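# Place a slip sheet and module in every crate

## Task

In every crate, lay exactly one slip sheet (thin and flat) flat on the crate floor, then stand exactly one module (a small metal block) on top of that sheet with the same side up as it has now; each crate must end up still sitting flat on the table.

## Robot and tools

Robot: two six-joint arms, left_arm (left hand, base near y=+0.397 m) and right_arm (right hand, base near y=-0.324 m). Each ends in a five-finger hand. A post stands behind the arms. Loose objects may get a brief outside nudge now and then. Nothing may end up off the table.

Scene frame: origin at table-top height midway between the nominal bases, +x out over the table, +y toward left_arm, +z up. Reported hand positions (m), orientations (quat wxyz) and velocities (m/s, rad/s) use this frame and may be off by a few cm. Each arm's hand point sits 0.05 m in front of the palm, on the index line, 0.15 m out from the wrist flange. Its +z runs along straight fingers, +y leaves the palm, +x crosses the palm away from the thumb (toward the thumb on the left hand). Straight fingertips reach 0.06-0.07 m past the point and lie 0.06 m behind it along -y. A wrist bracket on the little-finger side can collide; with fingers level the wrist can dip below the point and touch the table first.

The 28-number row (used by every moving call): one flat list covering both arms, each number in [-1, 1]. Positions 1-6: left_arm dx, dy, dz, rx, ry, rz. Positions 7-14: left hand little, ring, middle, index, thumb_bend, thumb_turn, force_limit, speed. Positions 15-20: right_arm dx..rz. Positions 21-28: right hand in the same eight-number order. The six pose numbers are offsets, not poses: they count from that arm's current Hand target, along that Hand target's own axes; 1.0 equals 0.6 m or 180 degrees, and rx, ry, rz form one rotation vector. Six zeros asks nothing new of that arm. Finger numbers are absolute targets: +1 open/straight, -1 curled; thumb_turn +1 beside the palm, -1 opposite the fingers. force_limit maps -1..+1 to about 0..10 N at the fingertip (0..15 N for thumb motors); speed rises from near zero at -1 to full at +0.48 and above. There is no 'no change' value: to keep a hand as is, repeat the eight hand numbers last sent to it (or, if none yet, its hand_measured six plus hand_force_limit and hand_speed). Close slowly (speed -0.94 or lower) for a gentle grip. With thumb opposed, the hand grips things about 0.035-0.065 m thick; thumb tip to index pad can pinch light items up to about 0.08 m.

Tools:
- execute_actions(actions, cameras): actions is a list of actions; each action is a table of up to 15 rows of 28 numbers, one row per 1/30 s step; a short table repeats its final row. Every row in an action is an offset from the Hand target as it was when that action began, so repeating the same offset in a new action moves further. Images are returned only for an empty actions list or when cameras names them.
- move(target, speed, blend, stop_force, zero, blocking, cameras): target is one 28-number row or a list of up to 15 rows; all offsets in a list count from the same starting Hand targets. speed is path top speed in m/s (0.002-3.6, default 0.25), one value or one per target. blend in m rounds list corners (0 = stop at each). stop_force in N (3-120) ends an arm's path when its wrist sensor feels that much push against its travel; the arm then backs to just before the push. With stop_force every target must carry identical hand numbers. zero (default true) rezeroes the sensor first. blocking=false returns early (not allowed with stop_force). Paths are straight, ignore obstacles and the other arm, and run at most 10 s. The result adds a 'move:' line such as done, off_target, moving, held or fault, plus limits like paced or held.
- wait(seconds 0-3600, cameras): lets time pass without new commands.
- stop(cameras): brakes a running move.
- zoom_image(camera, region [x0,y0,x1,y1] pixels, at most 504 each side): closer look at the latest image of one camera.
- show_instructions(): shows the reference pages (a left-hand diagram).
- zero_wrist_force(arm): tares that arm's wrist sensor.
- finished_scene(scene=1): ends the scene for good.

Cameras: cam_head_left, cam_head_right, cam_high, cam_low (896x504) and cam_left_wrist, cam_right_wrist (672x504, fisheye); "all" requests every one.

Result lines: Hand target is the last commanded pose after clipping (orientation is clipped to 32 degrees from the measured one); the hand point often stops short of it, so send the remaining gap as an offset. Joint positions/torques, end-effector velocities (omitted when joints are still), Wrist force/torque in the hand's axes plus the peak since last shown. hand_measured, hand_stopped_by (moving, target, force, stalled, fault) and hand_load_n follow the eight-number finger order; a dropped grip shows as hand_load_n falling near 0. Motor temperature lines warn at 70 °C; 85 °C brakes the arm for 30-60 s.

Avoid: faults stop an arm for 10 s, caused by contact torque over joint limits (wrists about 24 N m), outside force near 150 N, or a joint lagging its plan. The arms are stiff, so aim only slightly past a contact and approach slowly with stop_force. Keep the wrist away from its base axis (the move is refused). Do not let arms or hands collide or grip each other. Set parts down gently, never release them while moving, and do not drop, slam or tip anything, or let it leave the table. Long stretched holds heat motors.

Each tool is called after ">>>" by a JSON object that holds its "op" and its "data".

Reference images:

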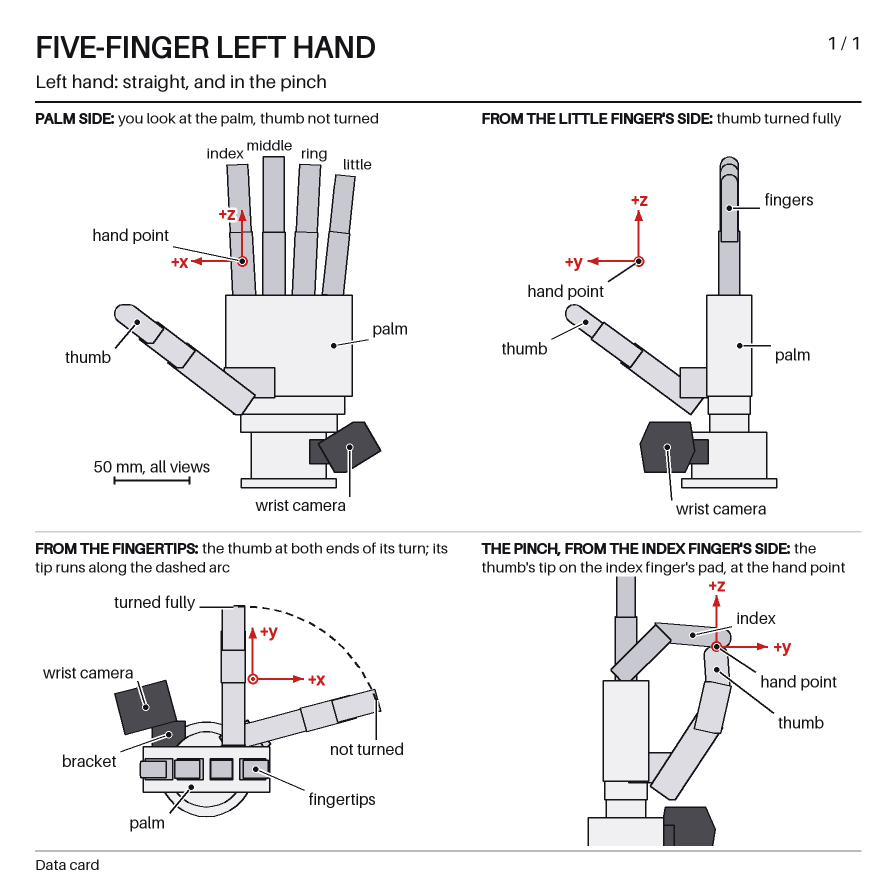

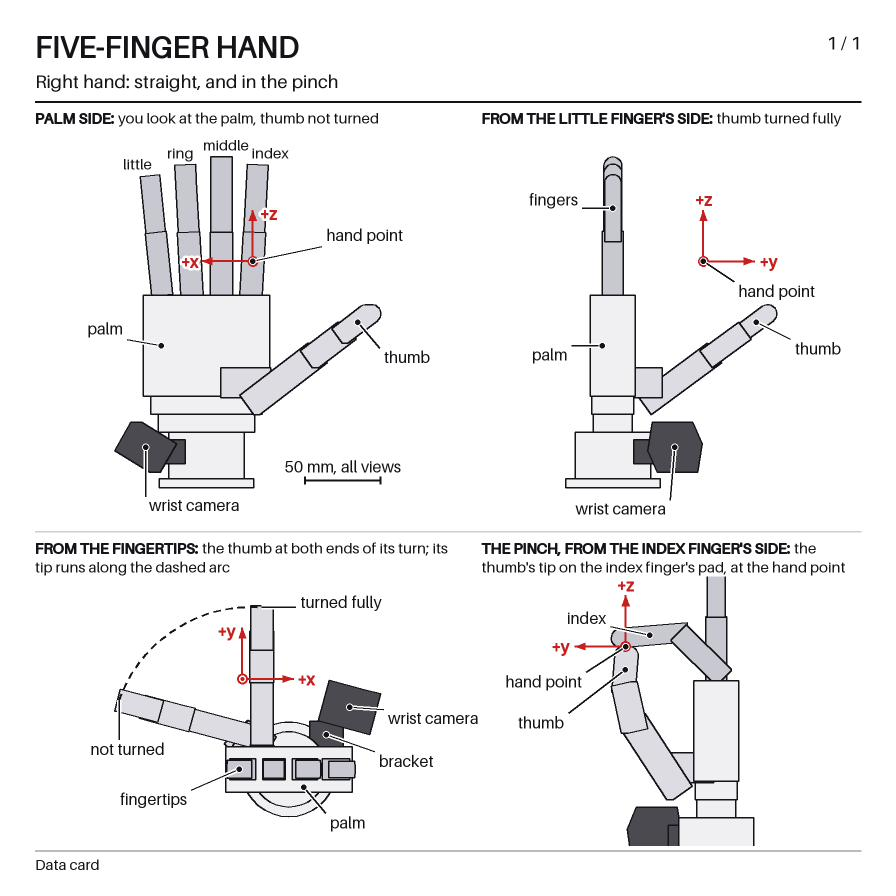

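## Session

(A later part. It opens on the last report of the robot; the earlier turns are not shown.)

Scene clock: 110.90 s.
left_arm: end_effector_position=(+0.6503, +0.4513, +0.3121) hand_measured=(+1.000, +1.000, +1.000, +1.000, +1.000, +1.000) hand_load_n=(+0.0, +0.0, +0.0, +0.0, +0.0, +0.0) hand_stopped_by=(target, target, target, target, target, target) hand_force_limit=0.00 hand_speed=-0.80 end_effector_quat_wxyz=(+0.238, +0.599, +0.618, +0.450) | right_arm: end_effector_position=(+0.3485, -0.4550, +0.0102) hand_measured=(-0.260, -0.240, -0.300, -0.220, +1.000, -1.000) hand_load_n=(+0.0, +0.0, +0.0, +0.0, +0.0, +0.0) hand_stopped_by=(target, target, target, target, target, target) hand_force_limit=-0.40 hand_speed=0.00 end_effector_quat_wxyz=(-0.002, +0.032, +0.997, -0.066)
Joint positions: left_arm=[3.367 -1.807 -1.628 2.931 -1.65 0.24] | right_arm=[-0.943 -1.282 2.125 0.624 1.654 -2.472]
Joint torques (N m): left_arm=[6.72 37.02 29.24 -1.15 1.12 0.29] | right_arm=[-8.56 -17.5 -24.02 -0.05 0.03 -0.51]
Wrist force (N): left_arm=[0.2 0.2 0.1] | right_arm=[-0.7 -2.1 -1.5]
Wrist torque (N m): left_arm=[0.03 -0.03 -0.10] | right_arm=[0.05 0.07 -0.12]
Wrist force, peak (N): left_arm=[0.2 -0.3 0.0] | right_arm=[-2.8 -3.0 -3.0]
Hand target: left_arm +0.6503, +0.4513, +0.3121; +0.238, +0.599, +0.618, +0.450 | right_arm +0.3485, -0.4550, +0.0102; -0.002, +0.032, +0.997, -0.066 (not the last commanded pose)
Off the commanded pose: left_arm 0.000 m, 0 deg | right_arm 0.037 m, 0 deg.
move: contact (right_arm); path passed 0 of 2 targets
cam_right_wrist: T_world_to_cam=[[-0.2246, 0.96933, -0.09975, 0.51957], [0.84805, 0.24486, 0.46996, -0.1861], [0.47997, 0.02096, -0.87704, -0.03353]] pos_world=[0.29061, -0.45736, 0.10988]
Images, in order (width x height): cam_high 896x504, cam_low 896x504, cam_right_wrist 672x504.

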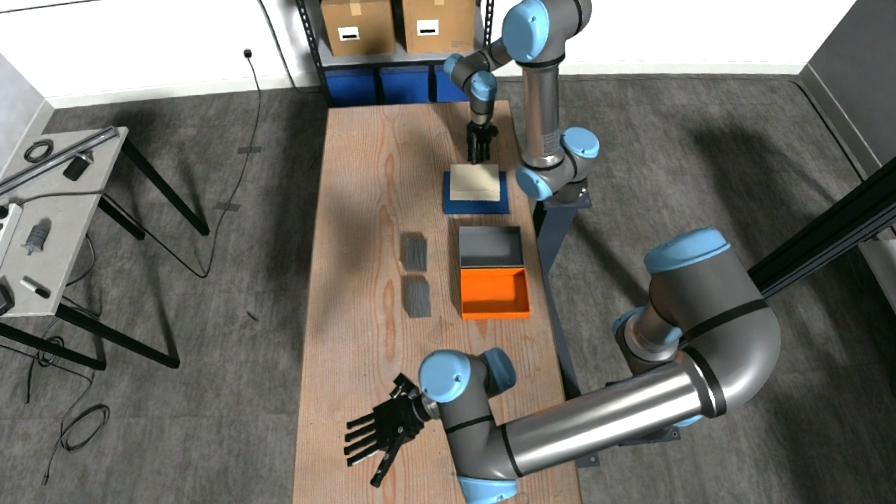

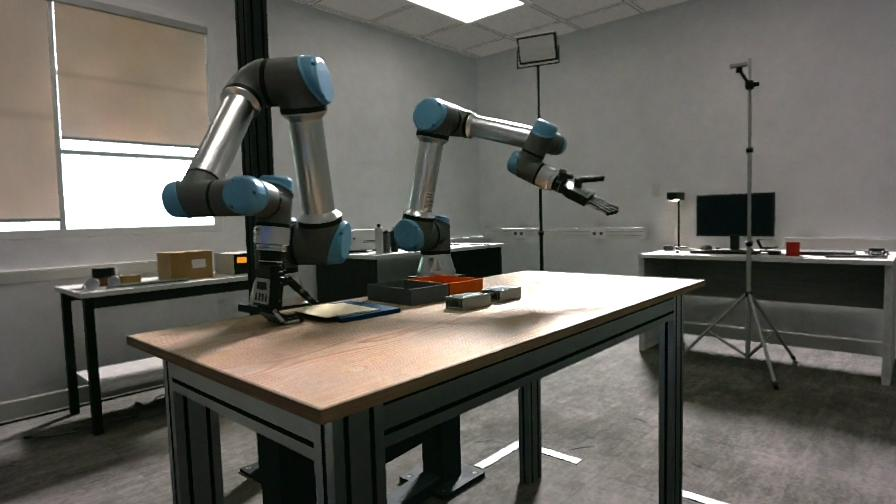

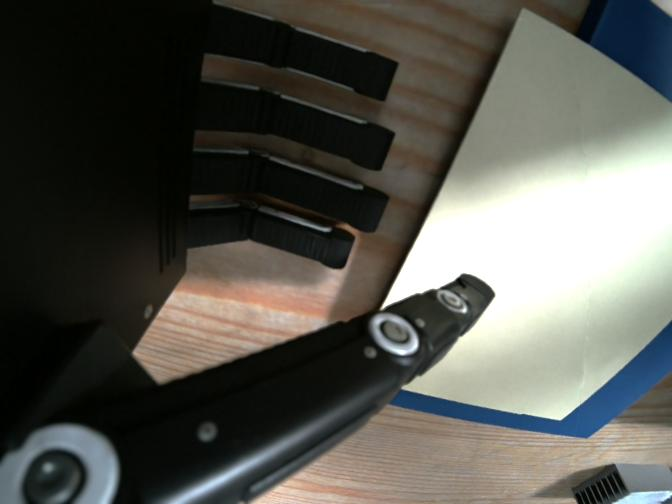

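>>> {"op": "move", "data": {"target": [0,0,0,0,0,0,1,1,1,1,1,1,0,-0.8,0,-0.0002,-0.0009,0,0,0,-0.26,-0.24,-0.30,-0.22,1,-1,-0.4,0], "speed": 0.02, "cameras": []}}

>>> {"op": "move", "data": {"target": [0,0,0,0,0,0,1,1,1,1,1,1,0,-0.8,0,0.061,-0.0081,0,0,0,-0.26,-0.24,-0.30,-0.22,1,-1,-0.4,0], "speed": 0.015, "stop_force": 4, "cameras": ["cam_low","cam_right_wrist","cam_high"]}}

>>> {"op": "zoom_image", "data": {"camera": "cam_low", "region": [240, 270, 400, 335]}}

>>> {"op": "zoom_image", "data": {"camera": "cam_high", "region": [430, 130, 530, 230]}}

Scene clock: 111.60 s.
left_arm: end_effector_position=(+0.6503, +0.4513, +0.3121) hand_measured=(+1.000, +1.000, +1.000, +1.000, +1.000, +1.000) hand_load_n=(+0.0, +0.0, +0.0, +0.0, +0.0, +0.0) hand_stopped_by=(target, target, target, target, target, target) hand_force_limit=0.00 hand_speed=-0.80 end_effector_quat_wxyz=(+0.238, +0.599, +0.618, +0.450) | right_arm: end_effector_position=(+0.3485, -0.4551, +0.0107) hand_measured=(-0.260, -0.240, -0.300, -0.220, +1.000, -1.000) hand_load_n=(+0.0, +0.0, +0.0, +0.0, +0.0, +0.0) hand_stopped_by=(target, target, target, target, target, target) hand_force_limit=-0.40 hand_speed=0.00 end_effector_quat_wxyz=(-0.002, +0.032, +0.997, -0.066)
Joint positions: left_arm=[3.367 -1.807 -1.628 2.931 -1.65 0.24] | right_arm=[-0.943 -1.284 2.125 0.626 1.654 -2.472]
Joint torques (N m): left_arm=[6.43 38.08 29.25 -1.26 1.31 0.38] | right_arm=[-8.08 -32.75 -26.94 4.24 -0.49 -2.86]
Wrist force (N): left_arm=[0.1 -0.1 0.1] | right_arm=[-1.4 -0.2 0.0]
Wrist torque (N m): left_arm=[-0.02 -0.02 -0.10] | right_arm=[0.09 0.08 -0.11]
Wrist force, peak (N): left_arm=[0.1 -0.3 0.0] | right_arm=[-1.2 -1.8 -2.0]
Hand target: left_arm +0.6503, +0.4513, +0.3121; +0.238, +0.599, +0.618, +0.450 | right_arm +0.3485, -0.4551, +0.0107; -0.002, +0.032, +0.997, -0.066
Off the commanded pose: left_arm 0.000 m, 0 deg | right_arm 0.000 m, 0 deg.
move: done

Scene clock: 114.93 s.
left_arm: end_effector_position=(+0.6503, +0.4513, +0.3121) hand_measured=(+1.000, +1.000, +1.000, +1.000, +1.000, +1.000) hand_load_n=(+0.0, +0.0, +0.0, +0.0, +0.0, +0.5) hand_stopped_by=(target, target, target, target, target, target) hand_force_limit=0.00 hand_speed=-0.80 end_effector_quat_wxyz=(+0.238, +0.599, +0.618, +0.450) | right_arm: end_effector_position=(+0.3509, -0.4182, +0.0107) hand_measured=(-0.260, -0.240, -0.300, -0.220, +1.000, -1.000) hand_load_n=(+0.0, +0.0, +0.0, +0.0, +0.0, +0.0) hand_stopped_by=(target, target, target, target, target, target) hand_force_limit=-0.40 hand_speed=0.00 end_effector_quat_wxyz=(-0.002, +0.032, +0.997, -0.066)
Joint positions: left_arm=[3.367 -1.807 -1.628 2.931 -1.65 0.24] | right_arm=[-0.855 -1.311 2.168 0.618 1.662 -2.384]
Joint torques (N m): left_arm=[7.28 36.83 30.2 -1.28 1.16 0.1] | right_arm=[8.41 -31.98 1.39 0.17 1.13 3.01]
Wrist force (N): left_arm=[0.2 -0.2 0.2] | right_arm=[-1.5 -0.5 0.0]
Wrist torque (N m): left_arm=[-0.04 -0.03 -0.09] | right_arm=[0.07 0.11 -0.24]
Wrist force, peak (N): left_arm=[0.4 0.0 0.1] | right_arm=[-2.0 -0.1 -0.1]
Hand target: left_arm +0.6503, +0.4513, +0.3121; +0.238, +0.599, +0.618, +0.450 | right_arm +0.3509, -0.4182, +0.0107; -0.002, +0.032, +0.997, -0.066
Off the commanded pose: left_arm 0.000 m, 0 deg | right_arm 0.000 m, 0 deg.
move: done
cam_right_wrist: T_world_to_cam=[[-0.2246, 0.96933, -0.09975, 0.48446], [0.84807, 0.24486, 0.46991, -0.1973], [0.47993, 0.02095, -0.87706, -0.03496]] pos_world=[0.29291, -0.42056, 0.11038]
Images, in order (width x height): cam_high 896x504, cam_low 896x504, cam_right_wrist 672x504.

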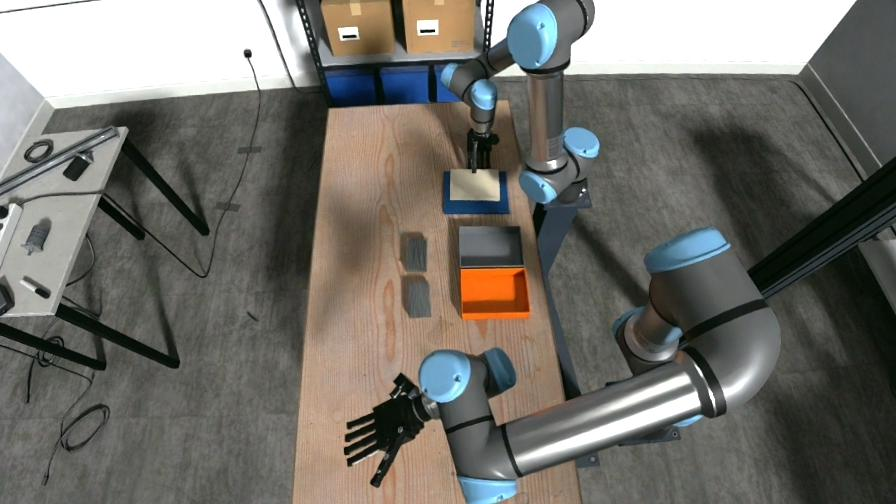

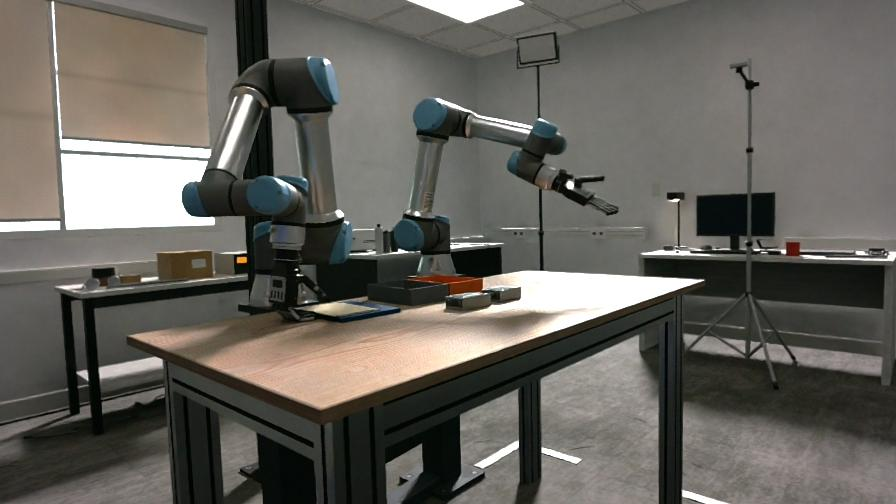

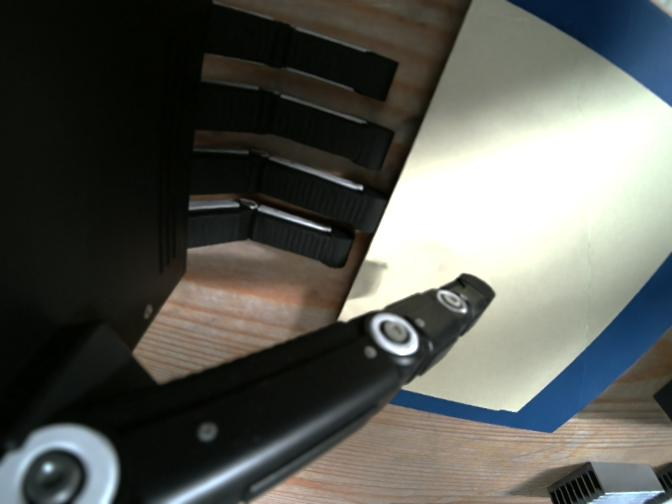

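Scaled by 3.150 from the camera's image (finer frame: 1280x720).

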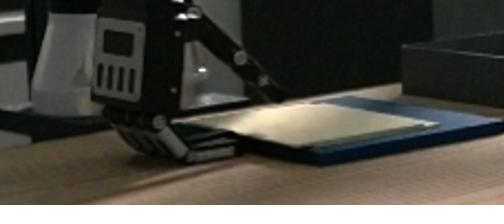

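Scaled by 5.040 from the camera's image (finer frame: 1280x720).

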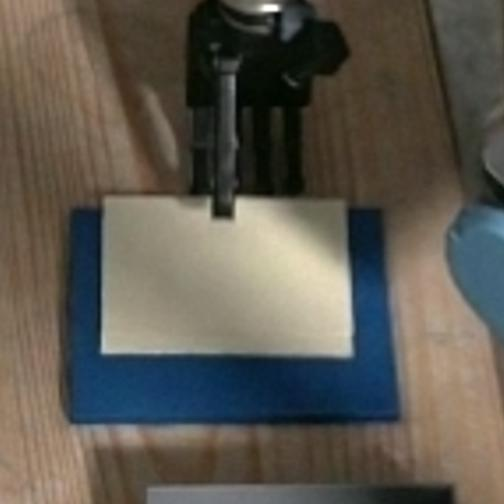

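>>> {"op": "move", "data": {"target": [[0,0,0,0,0,0,1,1,1,1,1,1,0,-0.8,0,-0.0496,0.0066,0,0,0,-0.26,-0.24,-0.30,-0.22,1,-1,-0.4,0],[0,0,0,0,0,0,1,1,1,1,1,1,0,-0.8,0,-0.0694,-0.142,0,0,0,-0.26,-0.24,-0.30,-0.22,1,-1,-0.4,0],[0,0,0,0,0,0,1,1,1,1,1,1,0,-0.8,-0.0048,0.2725,-0.1865,-0.0422,0,0,0,0,0.4,0,0.75,-1,-0.4,0]], "speed": [0.03,0.12,0.2], "blend": [0,0.02,0], "cameras": ["cam_right_wrist"]}}

>>> {"op": "zoom_image", "data": {"camera": "cam_right_wrist", "region": [200, 0, 520, 320]}}

Scene clock: 120.43 s.
left_arm: end_effector_position=(+0.6503, +0.4513, +0.3121) hand_measured=(+1.000, +1.000, +1.000, +1.000, +1.000, +1.000) hand_load_n=(+0.0, +0.0, -0.5, +0.0, +0.0, +0.0) hand_stopped_by=(target, target, target, target, target, target) hand_force_limit=0.00 hand_speed=-0.80 end_effector_quat_wxyz=(+0.238, +0.599, +0.618, +0.450) | right_arm: end_effector_position=(+0.3652, -0.2419, +0.1000) hand_measured=(+0.000, +0.000, +0.400, +0.000, +0.750, -1.000) hand_load_n=(+0.0, +0.0, +0.0, +0.0, -0.5, +0.0) hand_stopped_by=(target, target, target, target, target, target) hand_force_limit=-0.40 hand_speed=0.00 end_effector_quat_wxyz=(+0.000, +0.032, +0.999, +0.000)
Joint positions: left_arm=[3.367 -1.807 -1.628 2.931 -1.65 0.24] | right_arm=[-0.381 -1.478 2.12 0.929 1.571 -1.906]
Joint torques (N m): left_arm=[7.01 37.8 28.52 -1.16 0.98 0.2] | right_arm=[8.95 -11.87 -29.22 4.09 1.19 2.86]
Wrist force (N): left_arm=[-0.1 -0.2 -0.1] | right_arm=[-1.5 0.3 0.1]
Wrist torque (N m): left_arm=[-0.02 0.00 -0.10] | right_arm=[0.11 0.09 -0.20]
Wrist force, peak (N): left_arm=[0.3 -0.3 -0.1] | right_arm=[-1.7 -1.4 0.0]
Hand target: left_arm +0.6503, +0.4513, +0.3121; +0.238, +0.599, +0.618, +0.450 | right_arm +0.3652, -0.2419, +0.1000; +0.000, +0.032, +0.999, +0.000
Off the commanded pose: left_arm 0.000 m, 0 deg | right_arm 0.000 m, 0 deg.
move: done
cam_right_wrist: T_world_to_cam=[[-0.22427, 0.97415, 0.02708, 0.31407], [0.84388, 0.18024, 0.50535, -0.31222], [0.4874, 0.13619, -0.86249, 0.05645]] pos_world=[0.3064, -0.25736, 0.19796]

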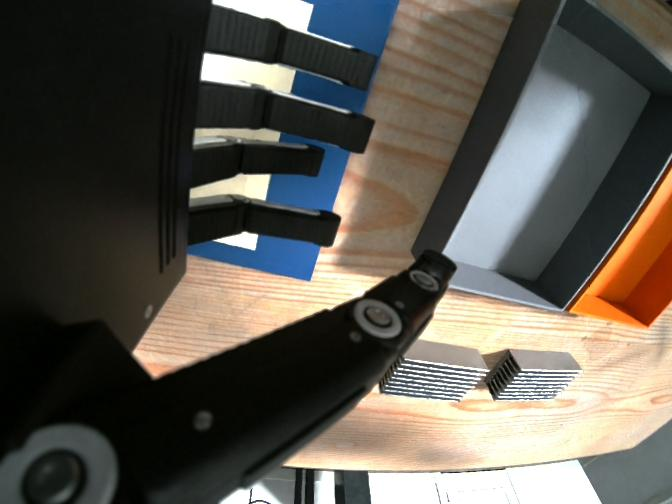

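Scaled by 1.575 from the camera's image (finer frame: 960x720).

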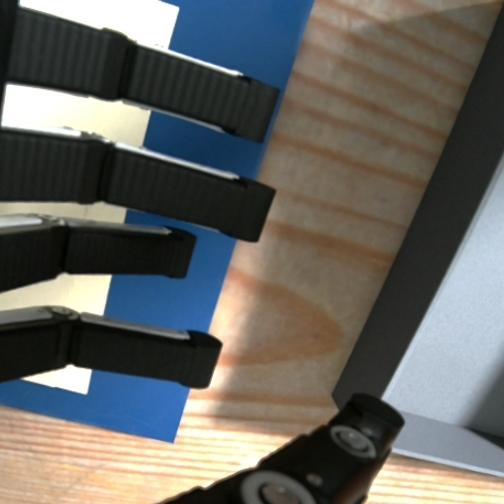

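>>> {"op": "move", "data": {"target": [[0,0,0,0,0,0,1,1,1,1,1,1,0,-0.8,0,0,0.0615,0,0,0,0,0,0.4,0,0.75,-1,-0.4,0],[0,0,0,0,0,0,1,1,1,1,1,1,0,-0.8,0,-0.1029,0.0615,0,0,0,0,0,0.4,0,0.75,-1,-0.4,0]], "speed": [0.05,0.025], "cameras": ["cam_right_wrist","cam_high"]}}

>>> {"op": "zoom_image", "data": {"camera": "cam_high", "region": [430, 130, 530, 230]}}

Scene clock: 124.53 s.
left_arm: end_effector_position=(+0.6503, +0.4513, +0.3121) hand_measured=(+1.000, +1.000, +1.000, +1.000, +1.000, +1.000) hand_load_n=(+0.0, +0.0, +0.0, +0.0, +0.0, +0.0) hand_stopped_by=(target, target, target, target, target, target) hand_force_limit=0.00 hand_speed=-0.80 end_effector_quat_wxyz=(+0.238, +0.599, +0.618, +0.450) | right_arm: end_effector_position=(+0.3612, -0.3035, +0.0631) hand_measured=(+0.000, +0.000, +0.400, +0.000, +0.750, -1.000) hand_load_n=(+0.0, +0.0, +0.0, +0.0, +0.0, +0.0) hand_stopped_by=(target, target, target, target, target, target) hand_force_limit=-0.40 hand_speed=0.00 end_effector_quat_wxyz=(+0.000, +0.032, +0.999, +0.000)
Joint positions: left_arm=[3.367 -1.807 -1.628 2.931 -1.65 0.24] | right_arm=[-0.602 -1.418 2.172 0.816 1.571 -2.127]
Joint torques (N m): left_arm=[6.32 37.15 29.07 -1.38 1.26 0.12] | right_arm=[-10.07 -12.47 -28.36 4.43 -1.07 -3.03]
Wrist force (N): left_arm=[0.2 -0.1 0.0] | right_arm=[-1.5 0.3 -0.1]
Wrist torque (N m): left_arm=[-0.01 -0.03 -0.10] | right_arm=[0.10 0.11 -0.09]
Wrist force, peak (N): left_arm=[0.2 -0.4 0.0] | right_arm=[-2.0 0.3 -0.2]
Hand target: left_arm +0.6503, +0.4513, +0.3121; +0.238, +0.599, +0.618, +0.450 | right_arm +0.3612, -0.3035, +0.0631; +0.000, +0.032, +0.999, +0.000
Off the commanded pose: left_arm 0.000 m, 0 deg | right_arm 0.000 m, 0 deg.
move: done
cam_right_wrist: T_world_to_cam=[[-0.22427, 0.97415, 0.02708, 0.37408], [0.84388, 0.18024, 0.50535, -0.27912], [0.4874, 0.13619, -0.86249, 0.03495]] pos_world=[0.3024, -0.31886, 0.16106]
Images, in order (width x height): cam_high 896x504, cam_right_wrist 672x504.

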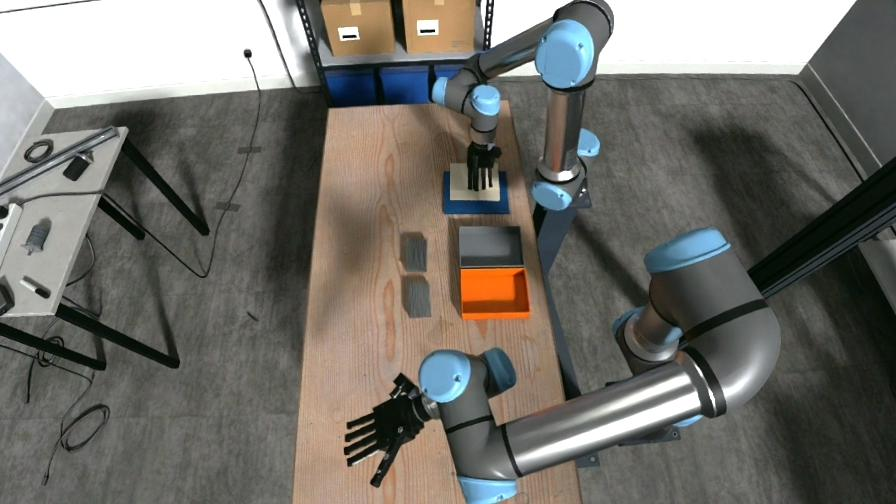

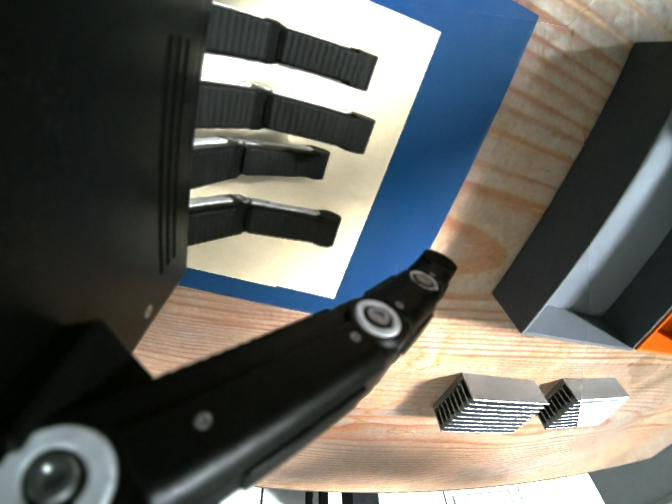

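Scaled by 5.040 from the camera's image (finer frame: 1280x720).

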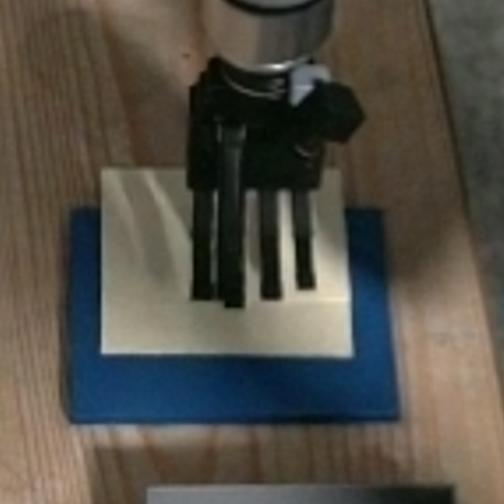

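>>> {"op": "move", "data": {"target": [-0.4787,-0.0653,-0.4958,0.2434,-0.2581,0.5368,1,1,1,1,1,1,0,-0.8,0,0,-0.1,0,0,0,0,0,0.4,0,1,-1,-0.4,0], "speed": 0.25, "cameras": ["all"]}}

Scene clock: 130.67 s.
left_arm: end_effector_position=(+0.4303, +0.1013, +0.3521) hand_measured=(+1.000, +1.000, +1.000, +1.000, +1.000, +1.000) hand_load_n=(+0.0, +0.0, +0.0, +0.0, +0.0, +0.0) hand_stopped_by=(target, target, target, target, target, target) hand_force_limit=0.00 hand_speed=-0.80 end_effector_quat_wxyz=(-0.173, +0.984, -0.032, +0.005) | right_arm: end_effector_position=(+0.3612, -0.3035, +0.1231) hand_measured=(+0.000, +0.000, +0.400, +0.000, +1.000, -1.000) hand_load_n=(+0.0, +0.5, +0.0, +0.0, +0.0, +0.0) hand_stopped_by=(target, target, target, target, target, target) hand_force_limit=-0.40 hand_speed=0.00 end_effector_quat_wxyz=(+0.000, +0.032, +0.999, +0.000)
Joint positions: left_arm=[2.749 -2.154 -0.785 1.25 -1.9 1.222] | right_arm=[-0.602 -1.521 2.095 0.997 1.571 -2.127]
Joint torques (N m): left_arm=[-5.99 33.03 34.51 -4.92 -1.98 1.74] | right_arm=[6.79 -26.14 -30.1 4.56 -0.84 2.18]
Wrist force (N): left_arm=[-0.3 3.5 -0.2] | right_arm=[-1.4 0.1 0.1]
Wrist torque (N m): left_arm=[0.36 0.07 -0.26] | right_arm=[0.08 0.09 -0.09]
Wrist force, peak (N): left_arm=[-0.7 4.0 -0.4] | right_arm=[-2.0 0.1 0.2]
Hand target: left_arm +0.4303, +0.1013, +0.3522; -0.174, +0.984, -0.032, +0.005 | right_arm +0.3612, -0.3035, +0.1231; +0.000, +0.032, +0.999, +0.000
Off the commanded pose: left_arm 0.000 m, 0 deg | right_arm 0.000 m, 0 deg.
move: done
cam_left_wrist: T_world_to_cam=[[0.28293, 0.89725, 0.33897, -0.32839], [0.82105, -0.40925, 0.39799, -0.45504], [0.49582, 0.16571, -0.85247, 0.18007]] pos_world=[0.37724, 0.07858, 0.44592]
cam_right_wrist: T_world_to_cam=[[-0.22427, 0.97415, 0.02708, 0.37255], [0.84388, 0.18024, 0.50535, -0.30942], [0.4874, 0.13619, -0.86249, 0.08671]] pos_world=[0.3024, -0.31896, 0.22106]

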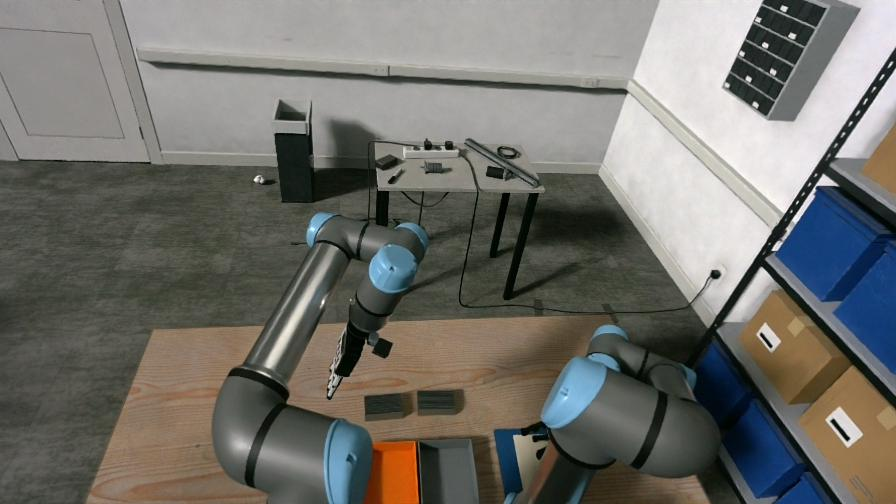

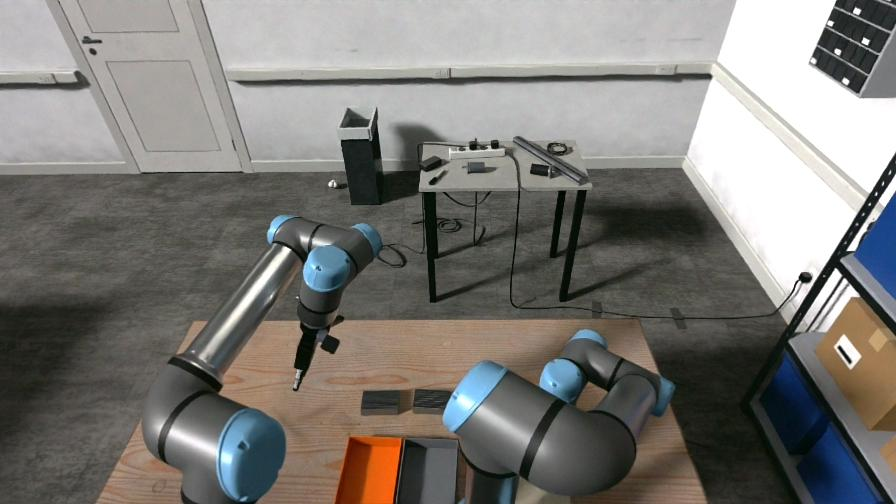

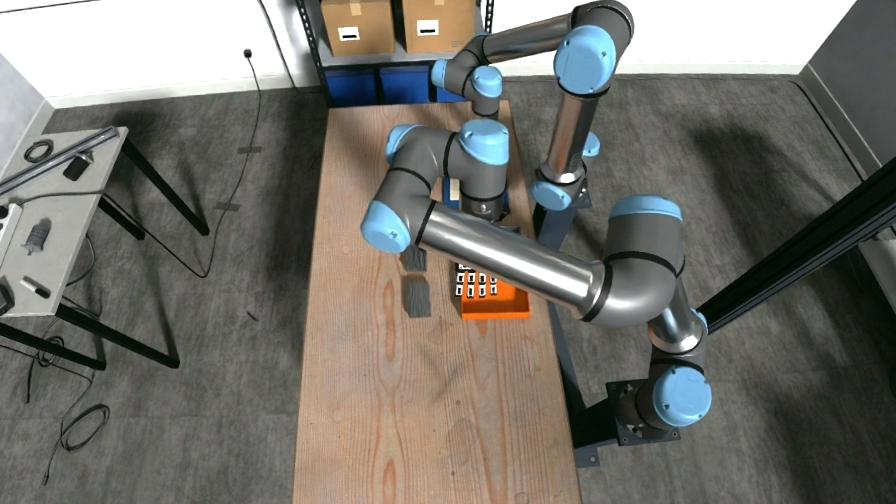

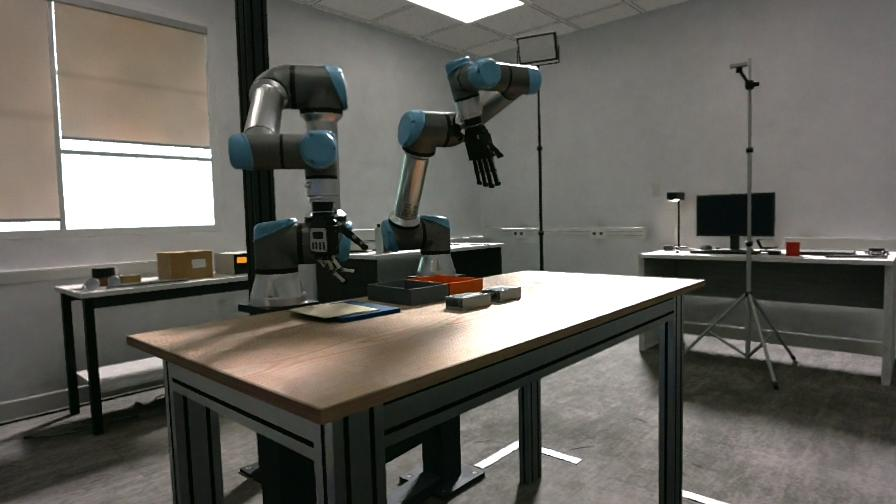

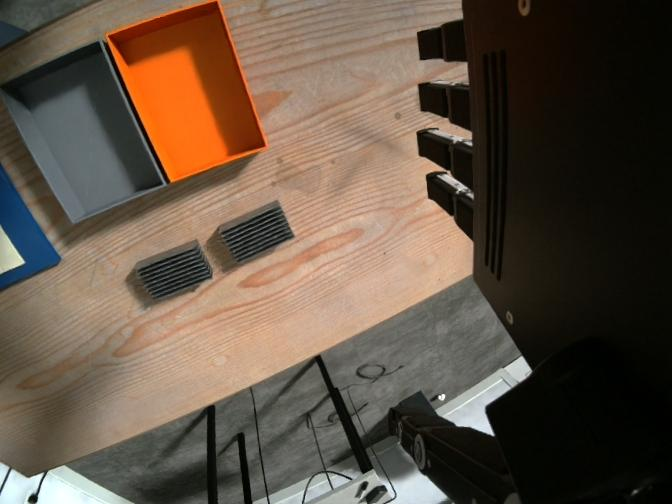

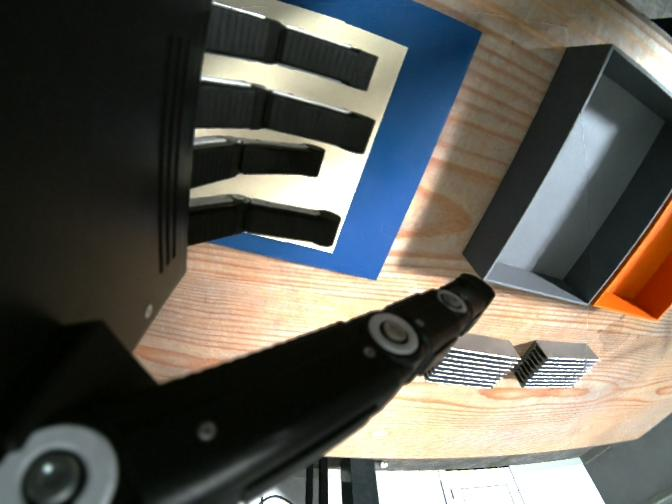

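>>> {"op": "move", "data": {"target": [0,0,0,0,0,0,1,1,1,1,1,1,0,-0.8,-0.0038,-0.1932,-0.0117,-0.1389,0,0,0,0,0.8,0,1,1,-0.4,0], "speed": 0.15, "cameras": ["cam_right_wrist"]}}

>>> {"op": "move", "data": {"target": [-0.0930,0.7050,0.1550,-0.0222,0,0,-0.21,-0.19,-0.25,-0.17,1,-1,-0.4,0,0,0,0,0,0,0,0,0,0.8,0,1,1,-0.4,0], "speed": 0.2, "cameras": ["all"]}}

Scene clock: 133.70 s.
left_arm: end_effector_position=(+0.4303, +0.1013, +0.3522) hand_measured=(+1.000, +1.000, +1.000, +1.000, +1.000, +1.000) hand_load_n=(+0.0, +0.0, +0.0, +0.0, +0.0, +0.0) hand_stopped_by=(target, target, target, target, target, target) hand_force_limit=0.00 hand_speed=-0.80 end_effector_quat_wxyz=(-0.174, +0.984, -0.032, +0.005) | right_arm: end_effector_position=(+0.3560, -0.4193, +0.1301) hand_measured=(+0.000, +0.000, +0.800, +0.000, +1.000, +1.000) hand_load_n=(+0.0, +0.0, +0.0, +0.0, +0.0, +0.0) hand_stopped_by=(target, target, target, target, target, target) hand_force_limit=-0.40 hand_speed=0.00 end_effector_quat_wxyz=(+0.007, +0.031, +0.976, +0.216)
Joint positions: left_arm=[2.749 -2.154 -0.785 1.25 -1.9 1.222] | right_arm=[-1.103 -1.212 1.957 1.212 1.362 -2.669]
Joint torques (N m): left_arm=[-4.98 32.4 33.34 -4.83 -2.02 0.85] | right_arm=[-8.56 -21.38 -27.57 4.86 -1.81 -3]
Wrist force (N): left_arm=[-0.3 3.6 -0.1] | right_arm=[-1.3 0.1 -0.1]
Wrist torque (N m): left_arm=[0.38 0.07 -0.26] | right_arm=[-0.04 0.06 0.00]
Wrist force, peak (N): left_arm=[-0.3 3.8 -0.3] | right_arm=[-2.0 0.5 -0.2]
Hand target: left_arm +0.4303, +0.1013, +0.3522; -0.174, +0.984, -0.032, +0.005 | right_arm +0.3560, -0.4194, +0.1301; +0.007, +0.031, +0.976, +0.216
Off the commanded pose: left_arm 0.000 m, 0 deg | right_arm 0.000 m, 0 deg.
move: done
cam_right_wrist: T_world_to_cam=[[-0.23076, 0.87328, 0.42911, 0.39164], [0.82876, -0.05467, 0.55693, -0.3876], [0.50982, 0.48414, -0.71112, 0.22929]] pos_world=[0.29471, -0.4742, 0.21087]

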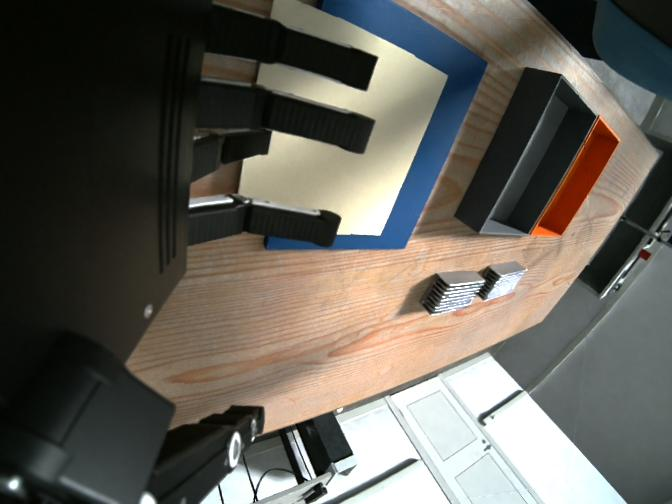

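Scene clock: 136.53 s.
left_arm: end_effector_position=(+0.3502, -0.2585, +0.1198) hand_measured=(-0.210, -0.190, -0.250, -0.170, +1.000, -1.000) hand_load_n=(+0.0, +0.0, +0.0, +0.0, +0.0, +0.0) hand_stopped_by=(target, target, target, target, target, target) hand_force_limit=-0.40 hand_speed=0.00 end_effector_quat_wxyz=(-0.061, +0.996, -0.036, +0.052) | right_arm: end_effector_position=(+0.3560, -0.4194, +0.1301) hand_measured=(+0.000, +0.000, +0.800, +0.000, +1.000, +1.000) hand_load_n=(+0.5, +0.0, +0.0, +0.0, +0.0, +0.0) hand_stopped_by=(target, target, target, target, target, target) hand_force_limit=-0.40 hand_speed=0.00 end_effector_quat_wxyz=(+0.007, +0.031, +0.976, +0.216)
Joint positions: left_arm=[2.246 -2.869 -0.035 1.307 -1.729 0.744] | right_arm=[-1.104 -1.212 1.957 1.212 1.362 -2.669]
Joint torques (N m): left_arm=[-5.41 49.67 32.4 0.11 1.63 0.3] | right_arm=[-7.79 -22 -27.83 4.98 -1.85 -3.07]
Wrist force (N): left_arm=[-0.4 2.2 0.5] | right_arm=[-1.7 0.4 0.2]
Wrist torque (N m): left_arm=[0.17 0.10 -0.12] | right_arm=[-0.01 0.12 -0.01]
Wrist force, peak (N): left_arm=[-0.9 3.4 0.8] | right_arm=[-2.0 0.1 -0.1]
Hand target: left_arm +0.3509, -0.2600, +0.1201; -0.139, +0.990, -0.032, +0.004 | right_arm +0.3560, -0.4194, +0.1301; +0.007, +0.031, +0.976, +0.216
Off the commanded pose: left_arm 0.002 m, 10 deg | right_arm 0.000 m, 0 deg.
elbow stopped short (left arm): the move would have taken joint 3 (elbow) straighter than the controller allows.
move: off_target (left_arm)
cam_left_wrist: T_world_to_cam=[[0.28534, 0.94646, 0.15096, 0.13031], [0.77297, -0.32038, 0.5476, -0.42218], [0.56665, -0.03956, -0.82301, -0.00005]] pos_world=[0.28918, -0.25859, 0.21147]
cam_right_wrist: T_world_to_cam=[[-0.23078, 0.87319, 0.42928, 0.39165], [0.82872, -0.05479, 0.55697, -0.38767], [0.50987, 0.48429, -0.71099, 0.22936]] pos_world=[0.29471, -0.4743, 0.21087]

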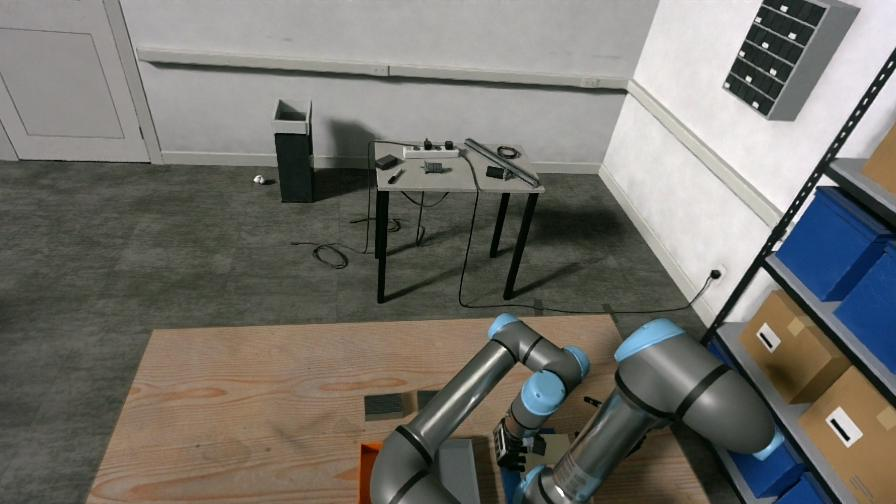

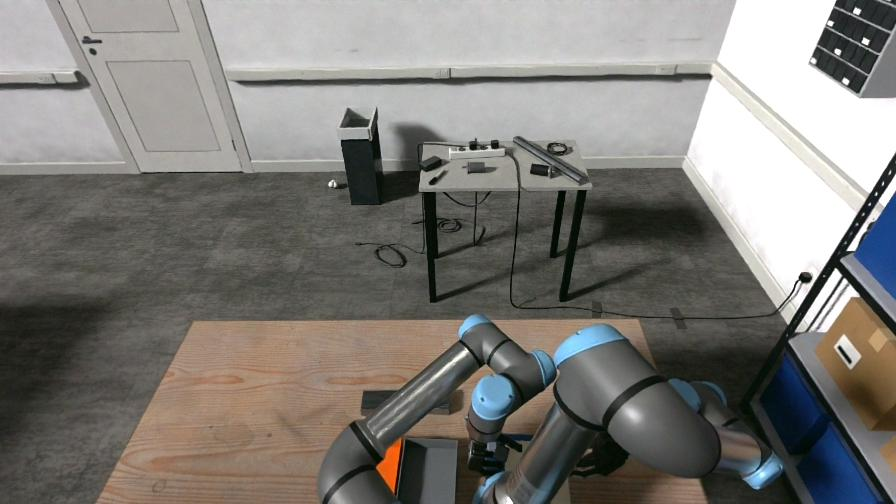

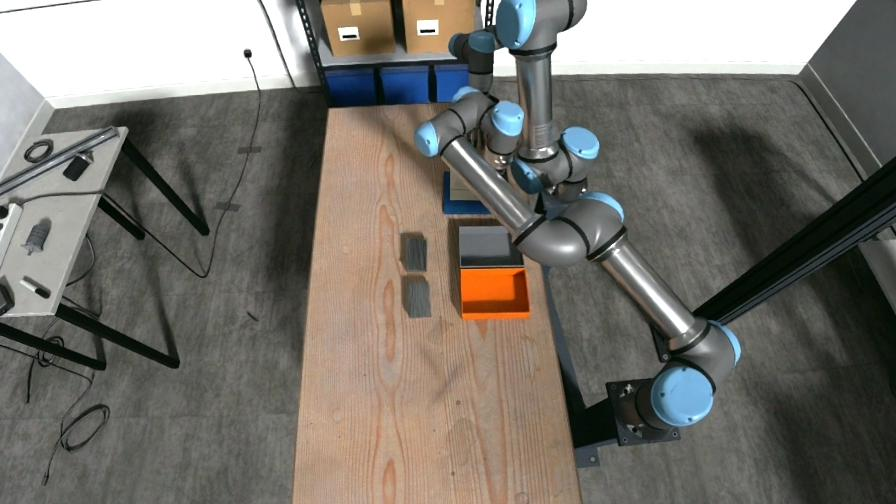

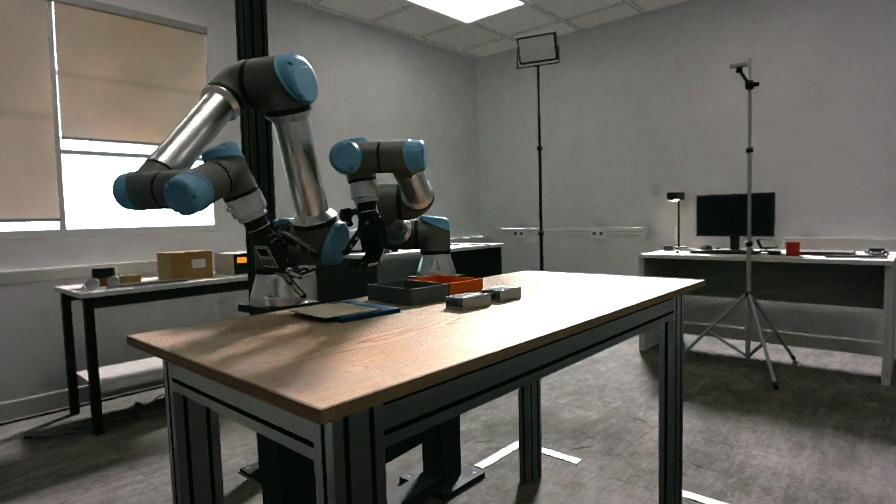

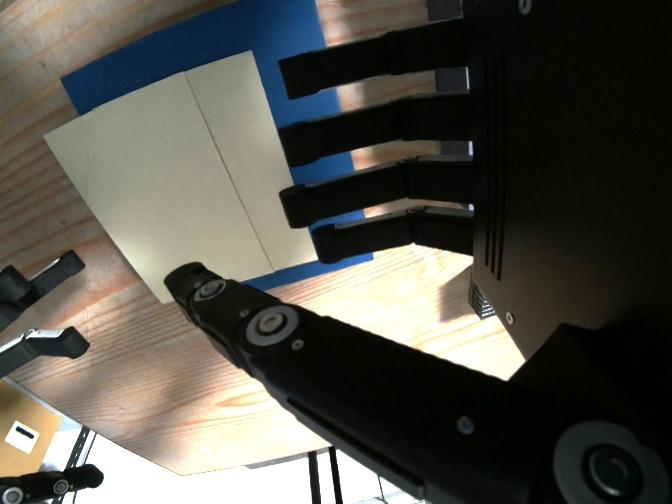

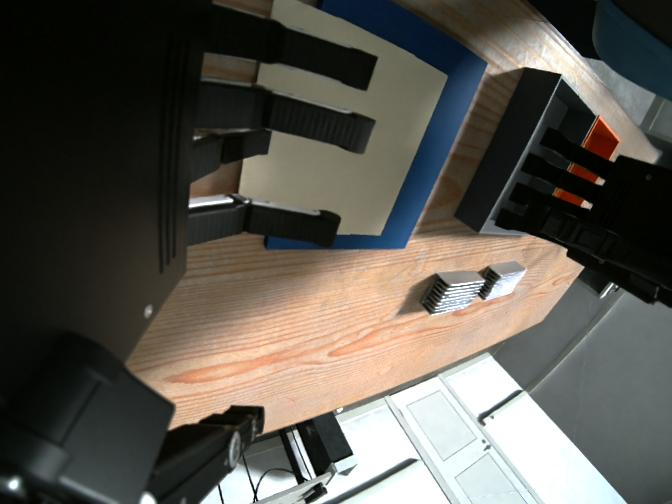

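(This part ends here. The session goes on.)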